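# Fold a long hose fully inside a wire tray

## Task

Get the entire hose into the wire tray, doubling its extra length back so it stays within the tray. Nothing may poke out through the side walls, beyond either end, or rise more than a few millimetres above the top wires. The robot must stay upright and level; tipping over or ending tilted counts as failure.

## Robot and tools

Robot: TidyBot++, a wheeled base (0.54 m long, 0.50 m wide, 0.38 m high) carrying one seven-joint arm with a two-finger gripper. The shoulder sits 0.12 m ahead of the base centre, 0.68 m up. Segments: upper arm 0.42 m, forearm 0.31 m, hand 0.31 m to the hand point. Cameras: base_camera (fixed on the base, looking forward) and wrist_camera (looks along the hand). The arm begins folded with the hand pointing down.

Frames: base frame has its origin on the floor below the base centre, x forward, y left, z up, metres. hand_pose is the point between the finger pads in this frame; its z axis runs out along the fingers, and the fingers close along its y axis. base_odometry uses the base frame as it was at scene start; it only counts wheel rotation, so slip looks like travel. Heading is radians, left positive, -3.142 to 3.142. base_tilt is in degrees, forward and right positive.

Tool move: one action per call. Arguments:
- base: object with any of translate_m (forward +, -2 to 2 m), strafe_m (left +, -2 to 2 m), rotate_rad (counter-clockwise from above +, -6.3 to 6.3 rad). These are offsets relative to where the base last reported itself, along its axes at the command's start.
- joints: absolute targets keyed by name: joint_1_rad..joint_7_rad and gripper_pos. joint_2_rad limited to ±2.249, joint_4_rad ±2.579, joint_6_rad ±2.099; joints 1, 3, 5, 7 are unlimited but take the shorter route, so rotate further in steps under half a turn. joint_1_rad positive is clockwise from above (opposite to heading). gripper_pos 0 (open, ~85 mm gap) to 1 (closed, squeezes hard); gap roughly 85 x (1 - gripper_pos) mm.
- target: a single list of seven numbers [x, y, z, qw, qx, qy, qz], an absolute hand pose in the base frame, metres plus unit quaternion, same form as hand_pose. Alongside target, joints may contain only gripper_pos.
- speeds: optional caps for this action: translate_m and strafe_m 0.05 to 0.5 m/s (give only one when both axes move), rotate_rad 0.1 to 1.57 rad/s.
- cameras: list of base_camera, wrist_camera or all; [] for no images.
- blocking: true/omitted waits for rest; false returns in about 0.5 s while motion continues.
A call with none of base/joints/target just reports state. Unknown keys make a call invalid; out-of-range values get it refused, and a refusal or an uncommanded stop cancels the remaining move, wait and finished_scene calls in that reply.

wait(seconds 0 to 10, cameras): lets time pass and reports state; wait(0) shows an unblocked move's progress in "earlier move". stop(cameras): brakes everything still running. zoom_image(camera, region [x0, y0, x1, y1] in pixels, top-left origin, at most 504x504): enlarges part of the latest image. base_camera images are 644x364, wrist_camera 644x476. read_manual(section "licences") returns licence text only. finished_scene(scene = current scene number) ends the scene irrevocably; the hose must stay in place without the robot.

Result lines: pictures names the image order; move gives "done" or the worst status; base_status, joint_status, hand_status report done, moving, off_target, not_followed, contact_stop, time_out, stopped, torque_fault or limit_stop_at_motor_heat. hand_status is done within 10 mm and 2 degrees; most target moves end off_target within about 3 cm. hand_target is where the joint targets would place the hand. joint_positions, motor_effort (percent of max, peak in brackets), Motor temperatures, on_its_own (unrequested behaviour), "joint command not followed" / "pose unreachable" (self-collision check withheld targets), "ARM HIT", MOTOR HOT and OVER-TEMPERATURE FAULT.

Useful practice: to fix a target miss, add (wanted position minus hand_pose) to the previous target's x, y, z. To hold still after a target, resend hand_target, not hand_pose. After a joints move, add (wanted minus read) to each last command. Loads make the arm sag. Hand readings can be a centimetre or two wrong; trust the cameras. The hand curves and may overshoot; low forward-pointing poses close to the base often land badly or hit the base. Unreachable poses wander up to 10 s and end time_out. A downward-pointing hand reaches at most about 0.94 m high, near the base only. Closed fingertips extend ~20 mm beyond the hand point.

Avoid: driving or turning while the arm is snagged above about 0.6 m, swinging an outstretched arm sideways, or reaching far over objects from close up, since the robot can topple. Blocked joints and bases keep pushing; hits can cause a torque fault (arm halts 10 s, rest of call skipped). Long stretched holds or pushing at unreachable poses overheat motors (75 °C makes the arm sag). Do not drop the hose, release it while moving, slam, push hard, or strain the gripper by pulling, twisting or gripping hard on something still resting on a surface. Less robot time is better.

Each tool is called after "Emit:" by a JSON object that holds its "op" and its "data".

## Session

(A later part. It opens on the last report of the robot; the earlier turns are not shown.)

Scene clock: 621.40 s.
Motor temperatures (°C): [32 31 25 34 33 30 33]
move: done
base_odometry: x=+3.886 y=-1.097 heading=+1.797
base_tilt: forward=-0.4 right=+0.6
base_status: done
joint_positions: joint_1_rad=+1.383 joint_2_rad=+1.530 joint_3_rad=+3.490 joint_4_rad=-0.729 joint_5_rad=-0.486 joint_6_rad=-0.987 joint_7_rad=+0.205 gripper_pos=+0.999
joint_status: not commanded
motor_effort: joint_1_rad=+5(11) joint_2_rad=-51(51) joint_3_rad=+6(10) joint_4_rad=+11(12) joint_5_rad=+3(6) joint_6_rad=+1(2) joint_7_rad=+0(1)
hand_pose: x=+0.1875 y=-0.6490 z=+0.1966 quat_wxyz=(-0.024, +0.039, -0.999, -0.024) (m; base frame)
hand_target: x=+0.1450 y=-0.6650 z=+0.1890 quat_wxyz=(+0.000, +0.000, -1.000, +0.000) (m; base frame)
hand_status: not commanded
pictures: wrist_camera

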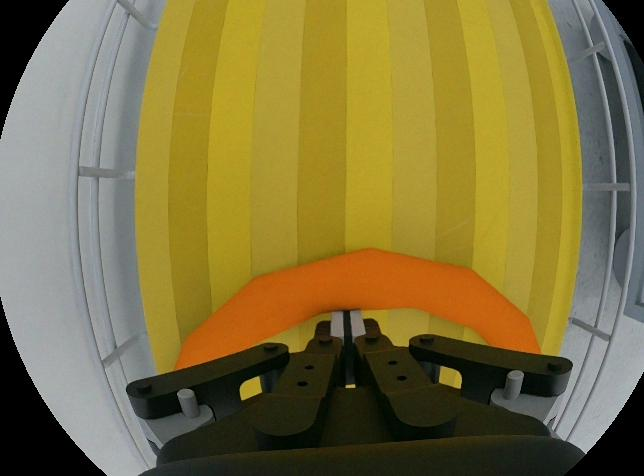

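Emit:
{"op": "move", "data": {"base": {"translate_m": -0.1}, "speeds": {"translate_m": 0.1}, "cameras": ["wrist_camera"]}}

Emit:
{"op": "move", "data": {"base": {"translate_m": 0.08}, "speeds": {"translate_m": 0.1}, "cameras": ["wrist_camera"]}}

Scene clock: 623.10 s.
Motor temperatures (°C): [32 31 25 34 33 30 33]
move: done
base_odometry: x=+3.908 y=-1.194 heading=+1.797
base_tilt: forward=-0.4 right=+0.6
base_status: done
joint_positions: joint_1_rad=+1.378 joint_2_rad=+1.530 joint_3_rad=+3.489 joint_4_rad=-0.729 joint_5_rad=-0.486 joint_6_rad=-0.987 joint_7_rad=+0.205 gripper_pos=+0.999
joint_status: not commanded
motor_effort: joint_1_rad=+7(11) joint_2_rad=-49(50) joint_3_rad=+7(9) joint_4_rad=+11(11) joint_5_rad=+4(5) joint_6_rad=+2(2) joint_7_rad=+0(1)
hand_pose: x=+0.1912 y=-0.6489 z=+0.1967 quat_wxyz=(-0.024, +0.042, -0.999, -0.024) (m; base frame)
hand_target: x=+0.1450 y=-0.6650 z=+0.1890 quat_wxyz=(+0.000, +0.000, -1.000, +0.000) (m; base frame)
hand_status: not commanded
pictures: wrist_camera

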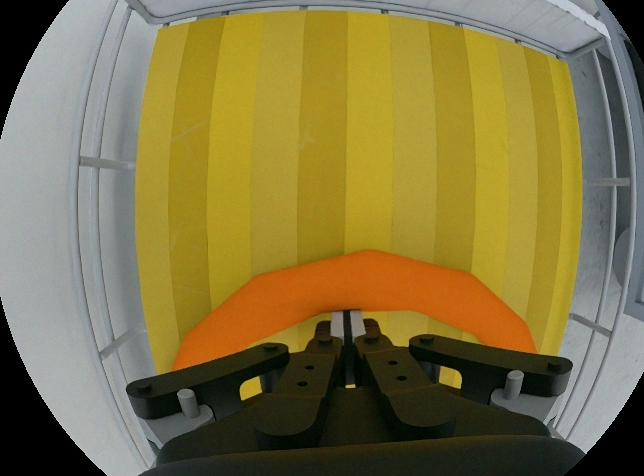

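Scene clock: 624.57 s.
Motor temperatures (°C): [32 31 25 34 33 30 33]
move: done
base_odometry: x=+3.890 y=-1.116 heading=+1.797
base_tilt: forward=-0.4 right=+0.6
base_status: done
joint_positions: joint_1_rad=+1.403 joint_2_rad=+1.531 joint_3_rad=+3.512 joint_4_rad=-0.729 joint_5_rad=-0.486 joint_6_rad=-0.981 joint_7_rad=+0.205 gripper_pos=+0.999
joint_status: not commanded
motor_effort: joint_1_rad=+0(6) joint_2_rad=-52(53) joint_3_rad=+2(6) joint_4_rad=+11(13) joint_5_rad=+0(3) joint_6_rad=+0(2) joint_7_rad=+0(2)
hand_pose: x=+0.1628 y=-0.6539 z=+0.1973 quat_wxyz=(-0.012, +0.028, -0.999, -0.019) (m; base frame)
hand_target: x=+0.1450 y=-0.6650 z=+0.1890 quat_wxyz=(+0.000, +0.000, -1.000, +0.000) (m; base frame)
hand_status: not commanded
pictures: wrist_camera

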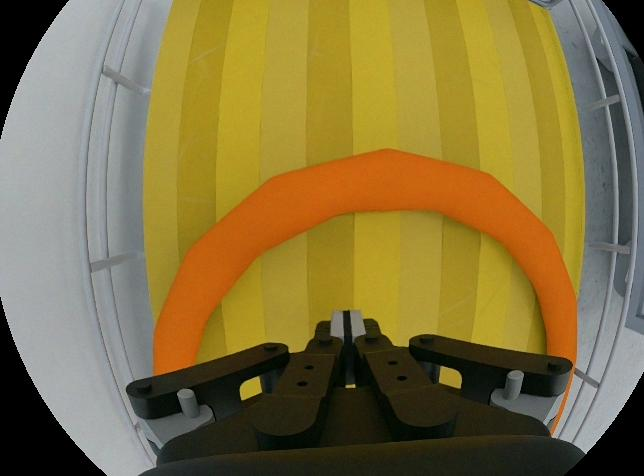

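Emit:
{"op": "move", "data": {"target": [0.10, -0.66, 0.34, 0, 0, -1, 0], "cameras": ["wrist_camera"]}}

Emit:
{"op": "move", "data": {"target": [0.05, -0.60, 0.50, 0, 0, -1, 0], "cameras": ["wrist_camera"]}}

Scene clock: 626.37 s.
Motor temperatures (°C): [32 32 25 34 33 30 33]
move: off_target
base_odometry: x=+3.890 y=-1.116 heading=+1.797
base_tilt: forward=-0.4 right=+0.6
base_status: not commanded
joint_positions: joint_1_rad=+1.413 joint_2_rad=+1.247 joint_3_rad=+3.577 joint_4_rad=-0.914 joint_5_rad=-0.486 joint_6_rad=-0.992 joint_7_rad=+0.219 gripper_pos=+0.999
joint_status: not commanded
motor_effort: joint_1_rad=-1(1) joint_2_rad=-51(56) joint_3_rad=+4(4) joint_4_rad=+13(14) joint_5_rad=+0(1) joint_6_rad=+1(1) joint_7_rad=+1(2)
hand_pose: x=+0.1162 y=-0.6849 z=+0.3470 quat_wxyz=(+0.003, -0.010, -0.999, +0.035) (m; base frame)
hand_target: x=+0.1000 y=-0.6600 z=+0.3400 quat_wxyz=(+0.000, +0.000, -1.000, +0.000) (m; base frame)
hand_status: off_target (0.030 m and 4.2 deg from the pose sent, 0.156 m and 4.2 deg at the start)
pictures: wrist_camera

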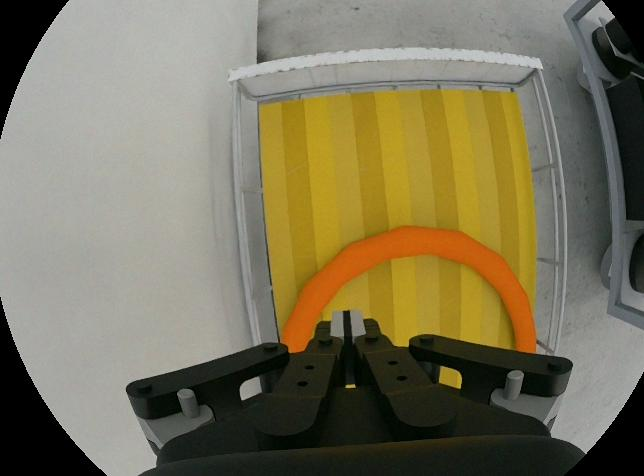

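Scene clock: 628.00 s.
Motor temperatures (°C): [32 32 25 34 33 30 33]
move: off_target
base_odometry: x=+3.890 y=-1.116 heading=+1.797
base_tilt: forward=-0.4 right=+0.6
base_status: not commanded
joint_positions: joint_1_rad=+1.413 joint_2_rad=+0.913 joint_3_rad=+3.683 joint_4_rad=-1.159 joint_5_rad=-0.486 joint_6_rad=-1.113 joint_7_rad=+0.352 gripper_pos=+0.999
joint_status: not commanded
motor_effort: joint_1_rad=-1(2) joint_2_rad=-45(54) joint_3_rad=+5(5) joint_4_rad=+14(15) joint_5_rad=+0(1) joint_6_rad=+1(1) joint_7_rad=+0(1)
hand_pose: x=+0.0638 y=-0.6276 z=+0.5050 quat_wxyz=(+0.000, -0.019, -0.999, +0.038) (m; base frame)
hand_target: x=+0.0500 y=-0.6000 z=+0.5000 quat_wxyz=(+0.000, +0.000, -1.000, +0.000) (m; base frame)
hand_status: off_target (0.031 m and 4.9 deg from the pose sent, 0.187 m and 4.2 deg at the start)
pictures: wrist_camera

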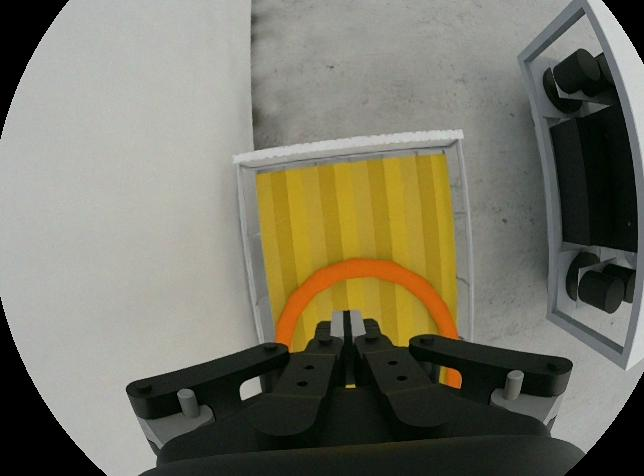

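Emit:
{"op": "move", "data": {"base": {"translate_m": 0.45}, "cameras": ["wrist_camera"]}}

Emit:
{"op": "move", "data": {"base": {"translate_m": 0.45}, "cameras": ["wrist_camera"]}}

Emit:
{"op": "move", "data": {"base": {"translate_m": 0.4}, "cameras": ["wrist_camera"]}}

Emit:
{"op": "move", "data": {"base": {"translate_m": 0.45}, "cameras": ["wrist_camera", "base_camera"]}}

Scene clock: 630.50 s.
Motor temperatures (°C): [32 32 25 34 33 30 33]
move: done
base_odometry: x=+3.789 y=-0.677 heading=+1.798
base_tilt: forward=-0.3 right=+0.6
base_status: done
joint_positions: joint_1_rad=+1.419 joint_2_rad=+0.913 joint_3_rad=+3.687 joint_4_rad=-1.161 joint_5_rad=-0.486 joint_6_rad=-1.117 joint_7_rad=+0.353 gripper_pos=+0.999
joint_status: not commanded
motor_effort: joint_1_rad=+0(4) joint_2_rad=-44(47) joint_3_rad=+5(7) joint_4_rad=+14(15) joint_5_rad=+0(1) joint_6_rad=+1(1) joint_7_rad=+1(2)
hand_pose: x=+0.0585 y=-0.6252 z=+0.5047 quat_wxyz=(+0.001, -0.023, -0.999, +0.036) (m; base frame)
hand_target: x=+0.0500 y=-0.6000 z=+0.5000 quat_wxyz=(+0.000, +0.000, -1.000, +0.000) (m; base frame)
hand_status: not commanded
pictures: wrist_camera

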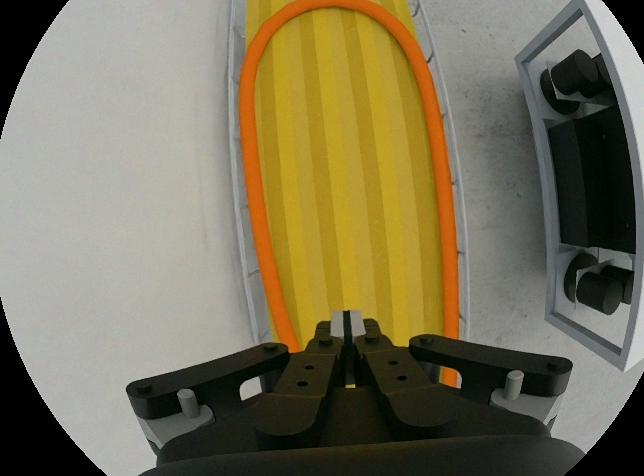

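Scene clock: 632.73 s.
Motor temperatures (°C): [32 32 25 34 33 30 33]
move: done
base_odometry: x=+3.688 y=-0.239 heading=+1.798
base_tilt: forward=-0.4 right=+0.5
base_status: done
joint_positions: joint_1_rad=+1.421 joint_2_rad=+0.913 joint_3_rad=+3.688 joint_4_rad=-1.161 joint_5_rad=-0.486 joint_6_rad=-1.118 joint_7_rad=+0.353 gripper_pos=+0.999
joint_status: not commanded
motor_effort: joint_1_rad=+0(4) joint_2_rad=-45(46) joint_3_rad=+5(7) joint_4_rad=+14(15) joint_5_rad=+0(1) joint_6_rad=+1(1) joint_7_rad=+1(1)
hand_pose: x=+0.0571 y=-0.6247 z=+0.5048 quat_wxyz=(+0.001, -0.024, -0.999, +0.035) (m; base frame)
hand_target: x=+0.0500 y=-0.6000 z=+0.5000 quat_wxyz=(+0.000, +0.000, -1.000, +0.000) (m; base frame)
hand_status: not commanded
pictures: wrist_camera

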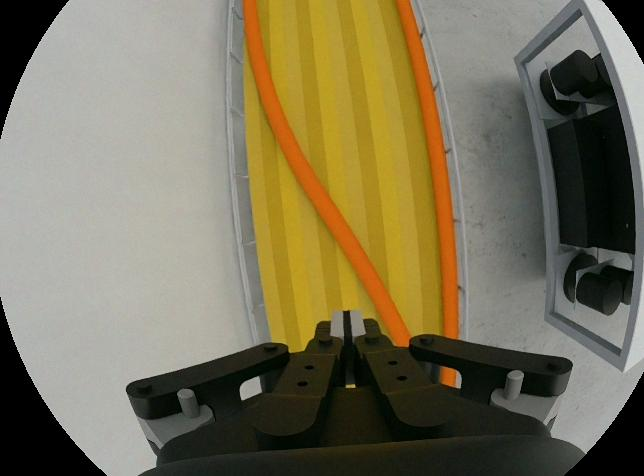

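Scene clock: 634.87 s.
Motor temperatures (°C): [32 32 25 34 33 30 33]
move: done
base_odometry: x=+3.597 y=+0.151 heading=+1.798
base_tilt: forward=-0.4 right=+0.6
base_status: done
joint_positions: joint_1_rad=+1.421 joint_2_rad=+0.913 joint_3_rad=+3.689 joint_4_rad=-1.161 joint_5_rad=-0.486 joint_6_rad=-1.119 joint_7_rad=+0.353 gripper_pos=+0.999
joint_status: not commanded
motor_effort: joint_1_rad=+0(5) joint_2_rad=-45(46) joint_3_rad=+5(7) joint_4_rad=+13(15) joint_5_rad=+0(1) joint_6_rad=+1(1) joint_7_rad=+0(2)
hand_pose: x=+0.0564 y=-0.6244 z=+0.5048 quat_wxyz=(+0.001, -0.025, -0.999, +0.035) (m; base frame)
hand_target: x=+0.0500 y=-0.6000 z=+0.5000 quat_wxyz=(+0.000, +0.000, -1.000, +0.000) (m; base frame)
hand_status: not commanded
pictures: wrist_camera

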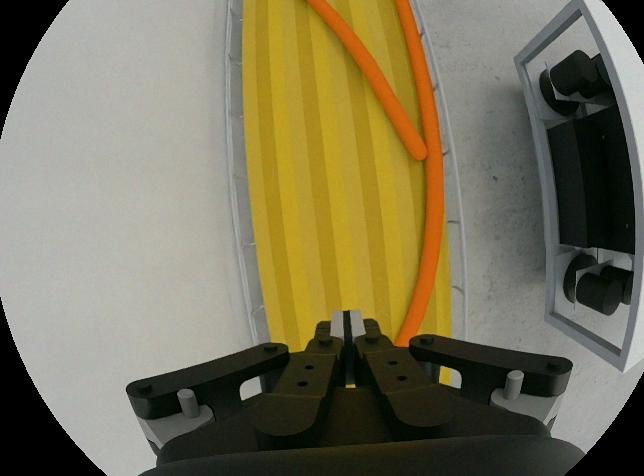

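Scene clock: 637.10 s.
Motor temperatures (°C): [32 32 25 34 33 30 33]
move: done
base_odometry: x=+3.496 y=+0.589 heading=+1.799
base_tilt: forward=-0.3 right=+0.5
base_status: done
joint_positions: joint_1_rad=+1.421 joint_2_rad=+0.913 joint_3_rad=+3.689 joint_4_rad=-1.161 joint_5_rad=-0.486 joint_6_rad=-1.119 joint_7_rad=+0.353 gripper_pos=+0.999
joint_status: not commanded
motor_effort: joint_1_rad=+0(4) joint_2_rad=-45(46) joint_3_rad=+5(7) joint_4_rad=+14(15) joint_5_rad=+0(1) joint_6_rad=+1(2) joint_7_rad=+0(2)
hand_pose: x=+0.0564 y=-0.6243 z=+0.5048 quat_wxyz=(+0.001, -0.025, -0.999, +0.035) (m; base frame)
hand_target: x=+0.0500 y=-0.6000 z=+0.5000 quat_wxyz=(+0.000, +0.000, -1.000, +0.000) (m; base frame)
hand_status: not commanded
pictures: base_camera, wrist_camera

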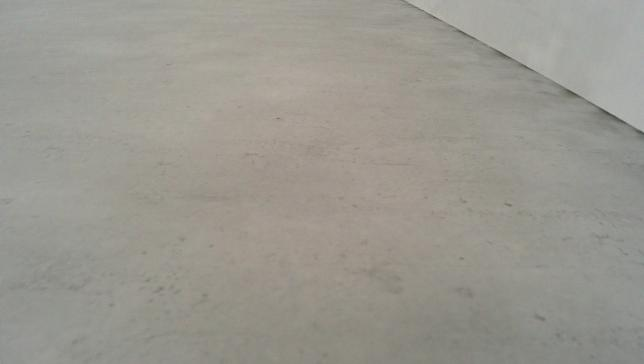

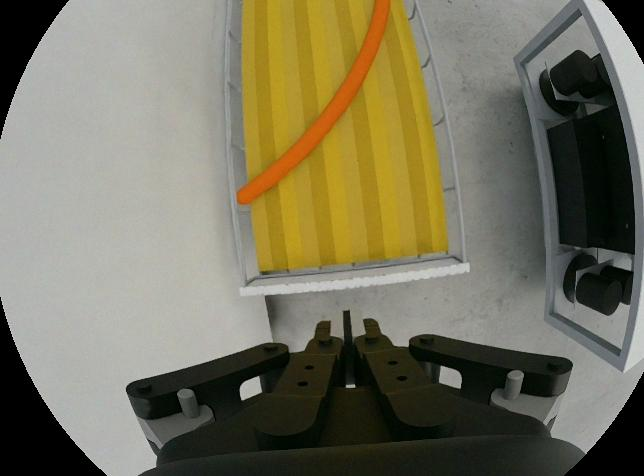

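Emit:
{"op": "zoom_image", "data": {"camera": "wrist_camera", "region": [200, 140, 320, 240]}}

Scaled by 4.200.

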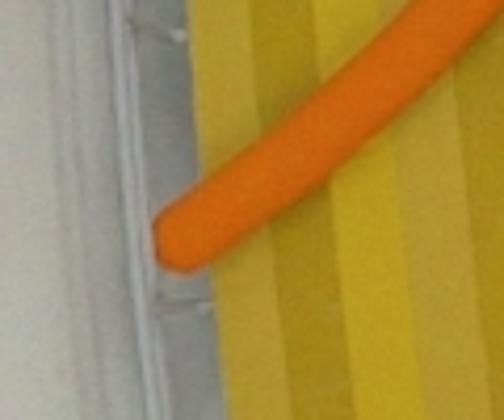

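Emit:
{"op": "move", "data": {"base": {"translate_m": -0.1, "strafe_m": -0.05}, "cameras": []}}

Emit:
{"op": "move", "data": {"target": [0.06, -0.64, 0.36, 0, 0.4462, 0.8949, 0], "joints": {"gripper_pos": 0.3}, "cameras": ["wrist_camera"]}}

Scene clock: 641.27 s.
Motor temperatures (°C): [32 32 25 34 33 30 33]
move: done
base_odometry: x=+3.567 y=+0.503 heading=+1.799
base_tilt: forward=-0.4 right=+0.6
base_status: done
joint_positions: joint_1_rad=+1.434 joint_2_rad=+0.913 joint_3_rad=+3.693 joint_4_rad=-1.163 joint_5_rad=-0.486 joint_6_rad=-1.122 joint_7_rad=+0.353 gripper_pos=+0.999
joint_status: not commanded
motor_effort: joint_1_rad=-1(5) joint_2_rad=-45(46) joint_3_rad=+5(7) joint_4_rad=+14(15) joint_5_rad=+0(1) joint_6_rad=+1(2) joint_7_rad=+1(1)
hand_pose: x=+0.0469 y=-0.6220 z=+0.5048 quat_wxyz=(+0.002, -0.032, -0.999, +0.033) (m; base frame)
hand_target: x=+0.0500 y=-0.6000 z=+0.5000 quat_wxyz=(+0.000, +0.000, -1.000, +0.000) (m; base frame)
hand_status: not commanded
pictures: none
No camera images: "cameras" was empty.

Scene clock: 643.07 s.
Motor temperatures (°C): [32 32 25 34 33 30 33]
move: off_target
base_odometry: x=+3.567 y=+0.503 heading=+1.799
base_tilt: forward=-0.4 right=+0.6
base_status: not commanded
joint_positions: joint_1_rad=+1.434 joint_2_rad=+1.198 joint_3_rad=+3.709 joint_4_rad=-1.063 joint_5_rad=-0.588 joint_6_rad=-1.108 joint_7_rad=-0.431 gripper_pos=+0.300
joint_status: all done
motor_effort: joint_1_rad=+0(1) joint_2_rad=-48(51) joint_3_rad=+6(6) joint_4_rad=+11(14) joint_5_rad=+0(0) joint_6_rad=-1(1) joint_7_rad=+1(1)
hand_pose: x=+0.0581 y=-0.6118 z=+0.3581 quat_wxyz=(+0.014, -0.415, -0.909, -0.036) (m; base frame)
hand_target: x=+0.0600 y=-0.6400 z=+0.3600 quat_wxyz=(+0.000, -0.446, -0.895, +0.000) (m; base frame)
hand_status: off_target (0.028 m and 5.9 deg from the pose sent, 0.147 m and 49.4 deg at the start)
pictures: wrist_camera

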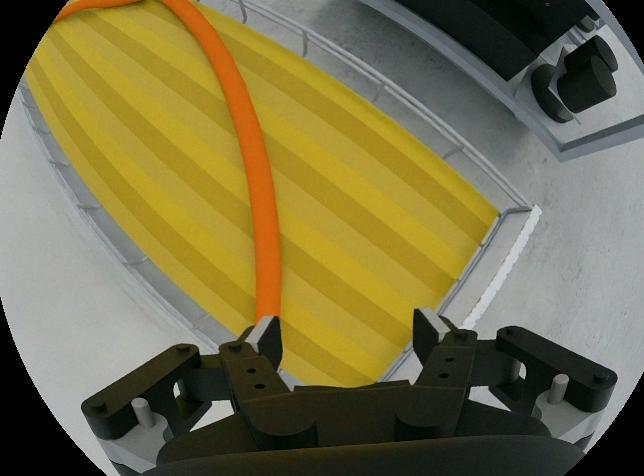

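Emit:
{"op": "move", "data": {"target": [0.005, -0.685, 0.30, 0, 0.4462, 0.8949, 0], "cameras": ["wrist_camera"]}}

Scene clock: 645.33 s.
Motor temperatures (°C): [32 32 25 34 33 30 33]
move: off_target
base_odometry: x=+3.567 y=+0.503 heading=+1.799
base_tilt: forward=-0.4 right=+0.5
base_status: not commanded
joint_positions: joint_1_rad=+1.592 joint_2_rad=+1.399 joint_3_rad=+3.623 joint_4_rad=-0.682 joint_5_rad=-0.551 joint_6_rad=-1.108 joint_7_rad=-0.517 gripper_pos=+0.300
joint_status: not commanded
motor_effort: joint_1_rad=-1(3) joint_2_rad=-53(55) joint_3_rad=+3(6) joint_4_rad=+13(14) joint_5_rad=+0(1) joint_6_rad=+0(1) joint_7_rad=+1(1)
hand_pose: x=+0.0159 y=-0.6958 z=+0.3055 quat_wxyz=(-0.013, -0.424, -0.905, +0.015) (m; base frame)
hand_target: x=+0.0050 y=-0.6850 z=+0.3000 quat_wxyz=(+0.000, -0.446, -0.895, +0.000) (m; base frame)
hand_status: off_target (0.016 m and 3.6 deg from the pose sent, 0.107 m and 5.9 deg at the start)
pictures: wrist_camera

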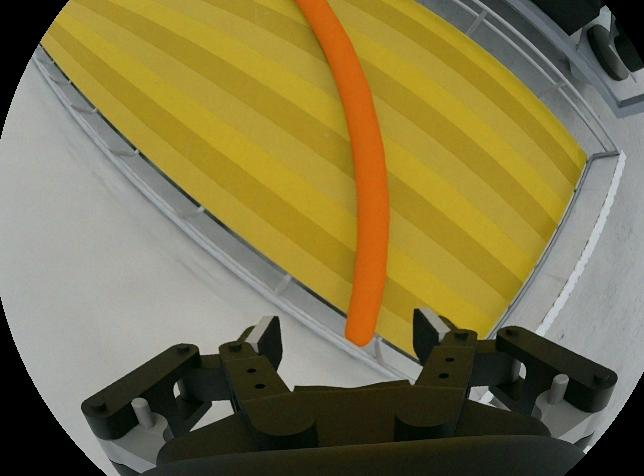

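Emit:
{"op": "move", "data": {"target": [0.005, -0.655, 0.25, 0, 0.4462, 0.8949, 0], "cameras": ["wrist_camera"]}}

Scene clock: 646.70 s.
Motor temperatures (°C): [32 32 25 34 33 30 33]
move: off_target
base_odometry: x=+3.567 y=+0.503 heading=+1.799
base_tilt: forward=-0.4 right=+0.6
base_status: not commanded
joint_positions: joint_1_rad=+1.592 joint_2_rad=+1.421 joint_3_rad=+3.632 joint_4_rad=-0.822 joint_5_rad=-0.569 joint_6_rad=-1.046 joint_7_rad=-0.518 gripper_pos=+0.300
joint_status: not commanded
motor_effort: joint_1_rad=+0(2) joint_2_rad=-51(54) joint_3_rad=+4(4) joint_4_rad=+11(13) joint_5_rad=+0(0) joint_6_rad=+0(1) joint_7_rad=+0(1)
hand_pose: x=-0.0019 y=-0.6429 z=+0.2589 quat_wxyz=(+0.008, -0.458, -0.889, -0.021) (m; base frame)
hand_target: x=+0.0050 y=-0.6550 z=+0.2500 quat_wxyz=(+0.000, -0.446, -0.895, +0.000) (m; base frame)
hand_status: off_target (0.017 m and 3.0 deg from the pose sent, 0.070 m and 3.6 deg at the start)
pictures: wrist_camera

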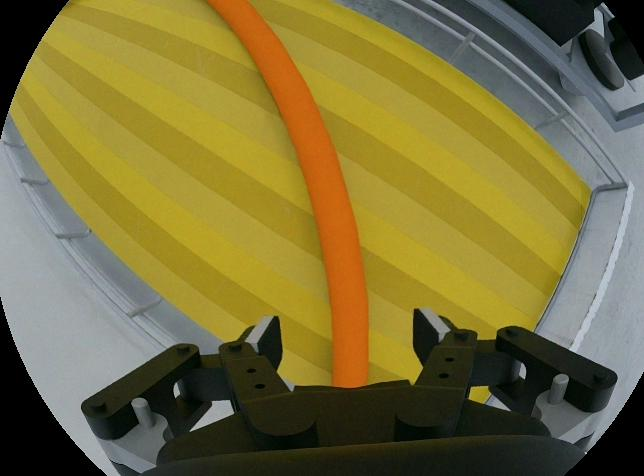

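Emit:
{"op": "move", "data": {"target": [0.008, -0.664, 0.188, 0, 0.4462, 0.8949, 0], "cameras": ["wrist_camera"]}}

Scene clock: 648.23 s.
Motor temperatures (°C): [32 32 25 34 33 30 33]
move: off_target
base_odometry: x=+3.567 y=+0.503 heading=+1.799
base_tilt: forward=-0.4 right=+0.6
base_status: not commanded
joint_positions: joint_1_rad=+1.592 joint_2_rad=+1.569 joint_3_rad=+3.607 joint_4_rad=-0.683 joint_5_rad=-0.569 joint_6_rad=-1.038 joint_7_rad=-0.518 gripper_pos=+0.300
joint_status: not commanded
motor_effort: joint_1_rad=-1(2) joint_2_rad=-52(55) joint_3_rad=+3(4) joint_4_rad=+11(12) joint_5_rad=+0(0) joint_6_rad=+0(1) joint_7_rad=+0(1)
hand_pose: x=+0.0219 y=-0.6442 z=+0.1896 quat_wxyz=(+0.004, -0.428, -0.903, -0.032) (m; base frame)
hand_target: x=+0.0080 y=-0.6640 z=+0.1880 quat_wxyz=(+0.000, -0.446, -0.895, +0.000) (m; base frame)
hand_status: off_target (0.024 m and 4.3 deg from the pose sent, 0.075 m and 3.0 deg at the start)
pictures: wrist_camera

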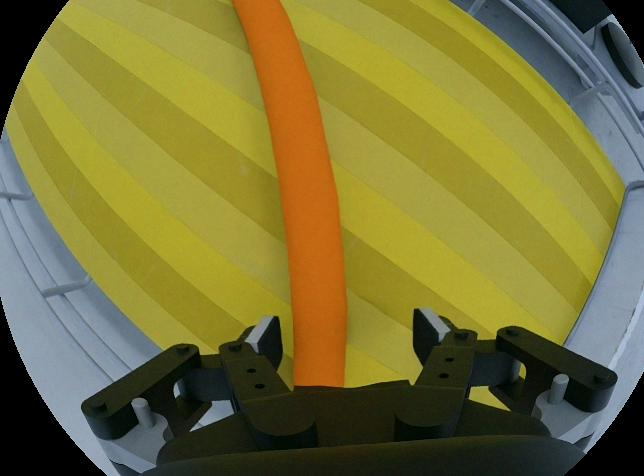

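Emit:
{"op": "move", "data": {"joints": {"gripper_pos": 0.84}, "cameras": ["wrist_camera"]}}

Emit:
{"op": "move", "data": {"base": {"translate_m": 0.03, "strafe_m": 0.06}, "speeds": {"strafe_m": 0.1}, "cameras": ["wrist_camera"]}}

Scene clock: 649.33 s.
Motor temperatures (°C): [32 32 25 34 33 30 33]
move: off_target
base_odometry: x=+3.567 y=+0.503 heading=+1.799
base_tilt: forward=-0.4 right=+0.6
base_status: not commanded
joint_positions: joint_1_rad=+1.593 joint_2_rad=+1.568 joint_3_rad=+3.607 joint_4_rad=-0.681 joint_5_rad=-0.569 joint_6_rad=-1.033 joint_7_rad=-0.518 gripper_pos=+0.772
joint_status: gripper_pos off_target (ended at +0.772, target +0.840)
motor_effort: joint_1_rad=-2(2) joint_2_rad=-51(52) joint_3_rad=+2(3) joint_4_rad=+12(13) joint_5_rad=-1(1) joint_6_rad=+1(3) joint_7_rad=+0(1)
hand_pose: x=+0.0208 y=-0.6464 z=+0.1903 quat_wxyz=(+0.004, -0.429, -0.903, -0.028) (m; base frame)
hand_target: x=+0.0080 y=-0.6640 z=+0.1880 quat_wxyz=(+0.000, -0.446, -0.895, +0.000) (m; base frame)
hand_status: not commanded
pictures: wrist_camera

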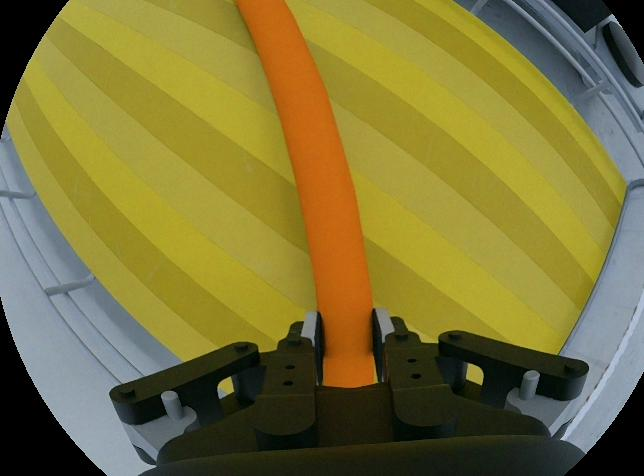

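Scene clock: 650.57 s.
Motor temperatures (°C): [32 32 25 34 33 30 33]
move: done
base_odometry: x=+3.502 y=+0.519 heading=+1.799
base_tilt: forward=-0.4 right=+0.6
base_status: done
joint_positions: joint_1_rad=+1.600 joint_2_rad=+1.568 joint_3_rad=+3.607 joint_4_rad=-0.677 joint_5_rad=-0.569 joint_6_rad=-1.024 joint_7_rad=-0.518 gripper_pos=+0.772
joint_status: not commanded
motor_effort: joint_1_rad=-3(4) joint_2_rad=-52(53) joint_3_rad=+1(2) joint_4_rad=+12(13) joint_5_rad=-2(3) joint_6_rad=-1(2) joint_7_rad=+0(1)
hand_pose: x=+0.0153 y=-0.6501 z=+0.1907 quat_wxyz=(+0.003, -0.431, -0.902, -0.022) (m; base frame)
hand_target: x=+0.0080 y=-0.6640 z=+0.1880 quat_wxyz=(+0.000, -0.446, -0.895, +0.000) (m; base frame)
hand_status: not commanded
pictures: wrist_camera

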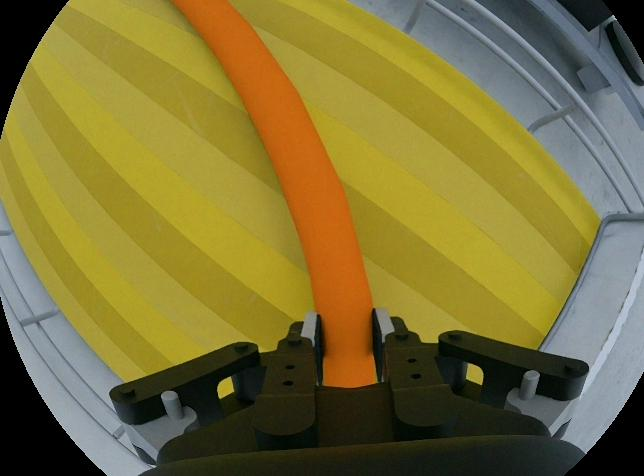

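Emit:
{"op": "move", "data": {"joints": {"gripper_pos": 0.35}, "cameras": ["wrist_camera"]}}

Emit:
{"op": "move", "data": {"target": [0.01, -0.655, 0.30, 0, 0.4462, 0.8949, 0], "cameras": ["wrist_camera"]}}

Scene clock: 651.53 s.
Motor temperatures (°C): [32 32 25 34 33 30 33]
move: done
base_odometry: x=+3.502 y=+0.519 heading=+1.799
base_tilt: forward=-0.4 right=+0.6
base_status: not commanded
joint_positions: joint_1_rad=+1.600 joint_2_rad=+1.568 joint_3_rad=+3.603 joint_4_rad=-0.677 joint_5_rad=-0.569 joint_6_rad=-1.024 joint_7_rad=-0.518 gripper_pos=+0.350
joint_status: all done
motor_effort: joint_1_rad=-1(3) joint_2_rad=-52(52) joint_3_rad=+3(3) joint_4_rad=+11(12) joint_5_rad=+0(3) joint_6_rad=-1(1) joint_7_rad=+0(1)
hand_pose: x=+0.0174 y=-0.6502 z=+0.1904 quat_wxyz=(+0.001, -0.431, -0.902, -0.023) (m; base frame)
hand_target: x=+0.0080 y=-0.6640 z=+0.1880 quat_wxyz=(+0.000, -0.446, -0.895, +0.000) (m; base frame)
hand_status: not commanded
pictures: wrist_camera

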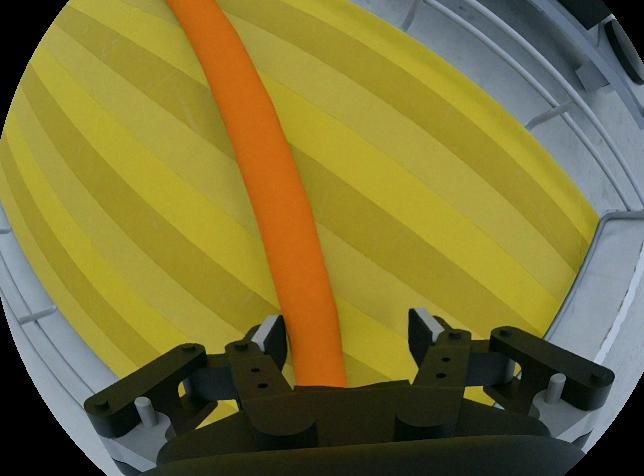

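Scene clock: 653.10 s.
Motor temperatures (°C): [32 32 25 34 33 30 33]
move: off_target
base_odometry: x=+3.502 y=+0.519 heading=+1.799
base_tilt: forward=-0.3 right=+0.5
base_status: not commanded
joint_positions: joint_1_rad=+1.572 joint_2_rad=+1.337 joint_3_rad=+3.665 joint_4_rad=-0.872 joint_5_rad=-0.573 joint_6_rad=-1.024 joint_7_rad=-0.518 gripper_pos=+0.350
joint_status: not commanded
motor_effort: joint_1_rad=+1(2) joint_2_rad=-51(55) joint_3_rad=+5(5) joint_4_rad=+12(13) joint_5_rad=+0(0) joint_6_rad=+0(1) joint_7_rad=+1(1)
hand_pose: x=-0.0113 y=-0.6613 z=+0.3059 quat_wxyz=(+0.009, -0.464, -0.886, +0.014) (m; base frame)
hand_target: x=+0.0100 y=-0.6550 z=+0.3000 quat_wxyz=(+0.000, -0.446, -0.895, +0.000) (m; base frame)
hand_status: off_target (0.023 m and 3.0 deg from the pose sent, 0.110 m and 3.3 deg at the start)
pictures: wrist_camera

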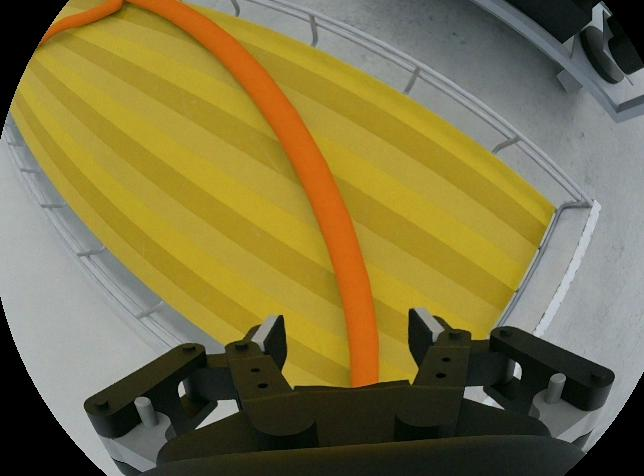

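Emit:
{"op": "move", "data": {"target": [0.05, -0.62, 0.48, 0, 0, -1, 0], "base": {"translate_m": 0.08}, "cameras": ["wrist_camera"]}}

Emit:
{"op": "zoom_image", "data": {"camera": "wrist_camera", "region": [200, 80, 440, 280]}}

Scene clock: 655.20 s.
Motor temperatures (°C): [32 32 25 34 33 30 33]
move: off_target
base_odometry: x=+3.484 y=+0.597 heading=+1.799
base_tilt: forward=-0.4 right=+0.6
base_status: done
joint_positions: joint_1_rad=+1.468 joint_2_rad=+0.979 joint_3_rad=+3.667 joint_4_rad=-1.076 joint_5_rad=-0.508 joint_6_rad=-1.122 joint_7_rad=+0.326 gripper_pos=+0.350
joint_status: not commanded
motor_effort: joint_1_rad=+1(5) joint_2_rad=-47(54) joint_3_rad=+5(6) joint_4_rad=+14(15) joint_5_rad=+0(1) joint_6_rad=+1(1) joint_7_rad=+1(1)
hand_pose: x=+0.0462 y=-0.6473 z=+0.4856 quat_wxyz=(-0.006, -0.042, -0.998, +0.041) (m; base frame)
hand_target: x=+0.0500 y=-0.6200 z=+0.4800 quat_wxyz=(+0.000, +0.000, -1.000, +0.000) (m; base frame)
hand_status: off_target (0.028 m and 6.8 deg from the pose sent, 0.189 m and 55.3 deg at the start)
pictures: wrist_camera

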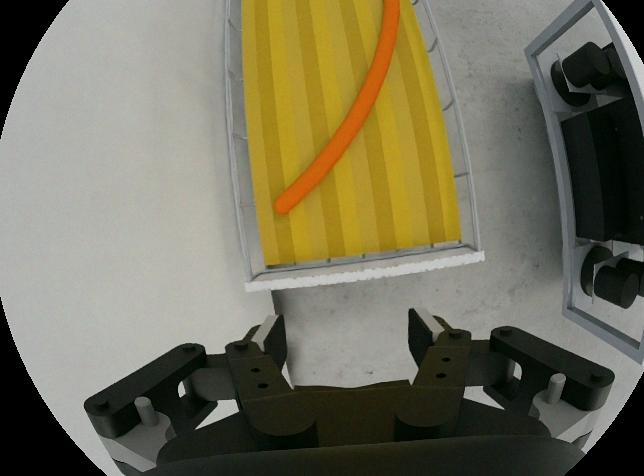

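Scaled by 2.100.

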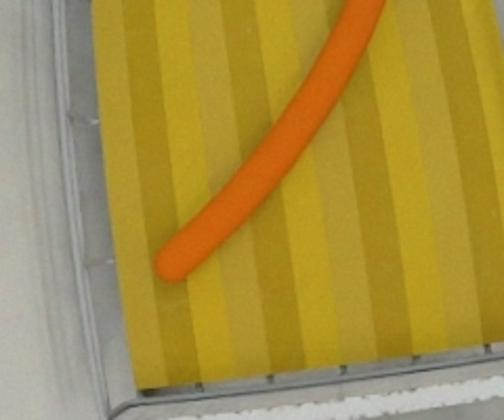

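Emit:
{"op": "move", "data": {"base": {"translate_m": -0.35}, "cameras": ["wrist_camera"]}}

Emit:
{"op": "zoom_image", "data": {"camera": "wrist_camera", "region": [220, 0, 480, 330]}}

Scene clock: 657.43 s.
Motor temperatures (°C): [32 32 25 34 33 30 33]
move: done
base_odometry: x=+3.563 y=+0.256 heading=+1.799
base_tilt: forward=-0.4 right=+0.5
base_status: done
joint_positions: joint_1_rad=+1.462 joint_2_rad=+0.979 joint_3_rad=+3.670 joint_4_rad=-1.079 joint_5_rad=-0.502 joint_6_rad=-1.127 joint_7_rad=+0.329 gripper_pos=+0.350
joint_status: not commanded
motor_effort: joint_1_rad=+0(6) joint_2_rad=-47(50) joint_3_rad=+5(6) joint_4_rad=+14(15) joint_5_rad=+0(1) joint_6_rad=+1(2) joint_7_rad=+0(2)
hand_pose: x=+0.0471 y=-0.6443 z=+0.4852 quat_wxyz=(-0.003, -0.037, -0.999, +0.037) (m; base frame)
hand_target: x=+0.0500 y=-0.6200 z=+0.4800 quat_wxyz=(+0.000, +0.000, -1.000, +0.000) (m; base frame)
hand_status: not commanded
pictures: wrist_camera

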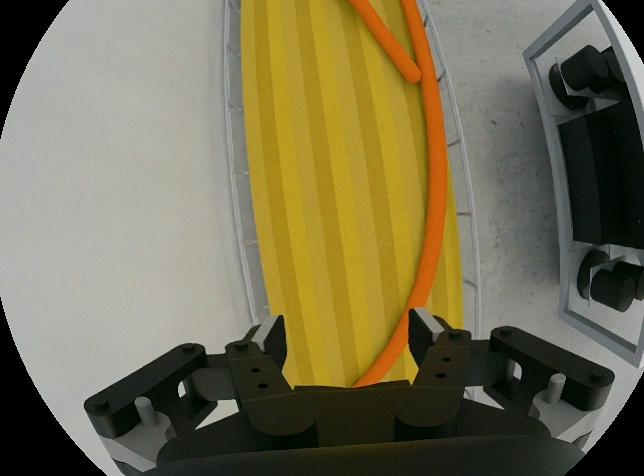

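Scaled by 1.527.

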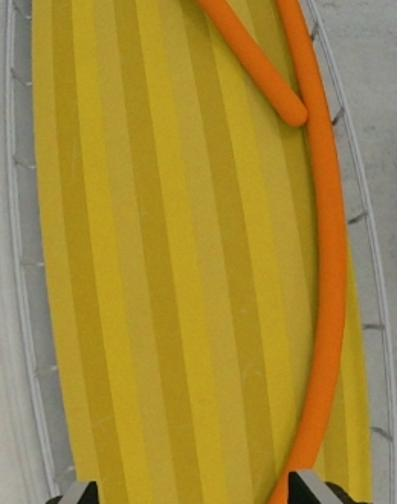

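Emit:
{"op": "finished_scene", "data": {"scene": 2}}

The scene is finished: the task was done.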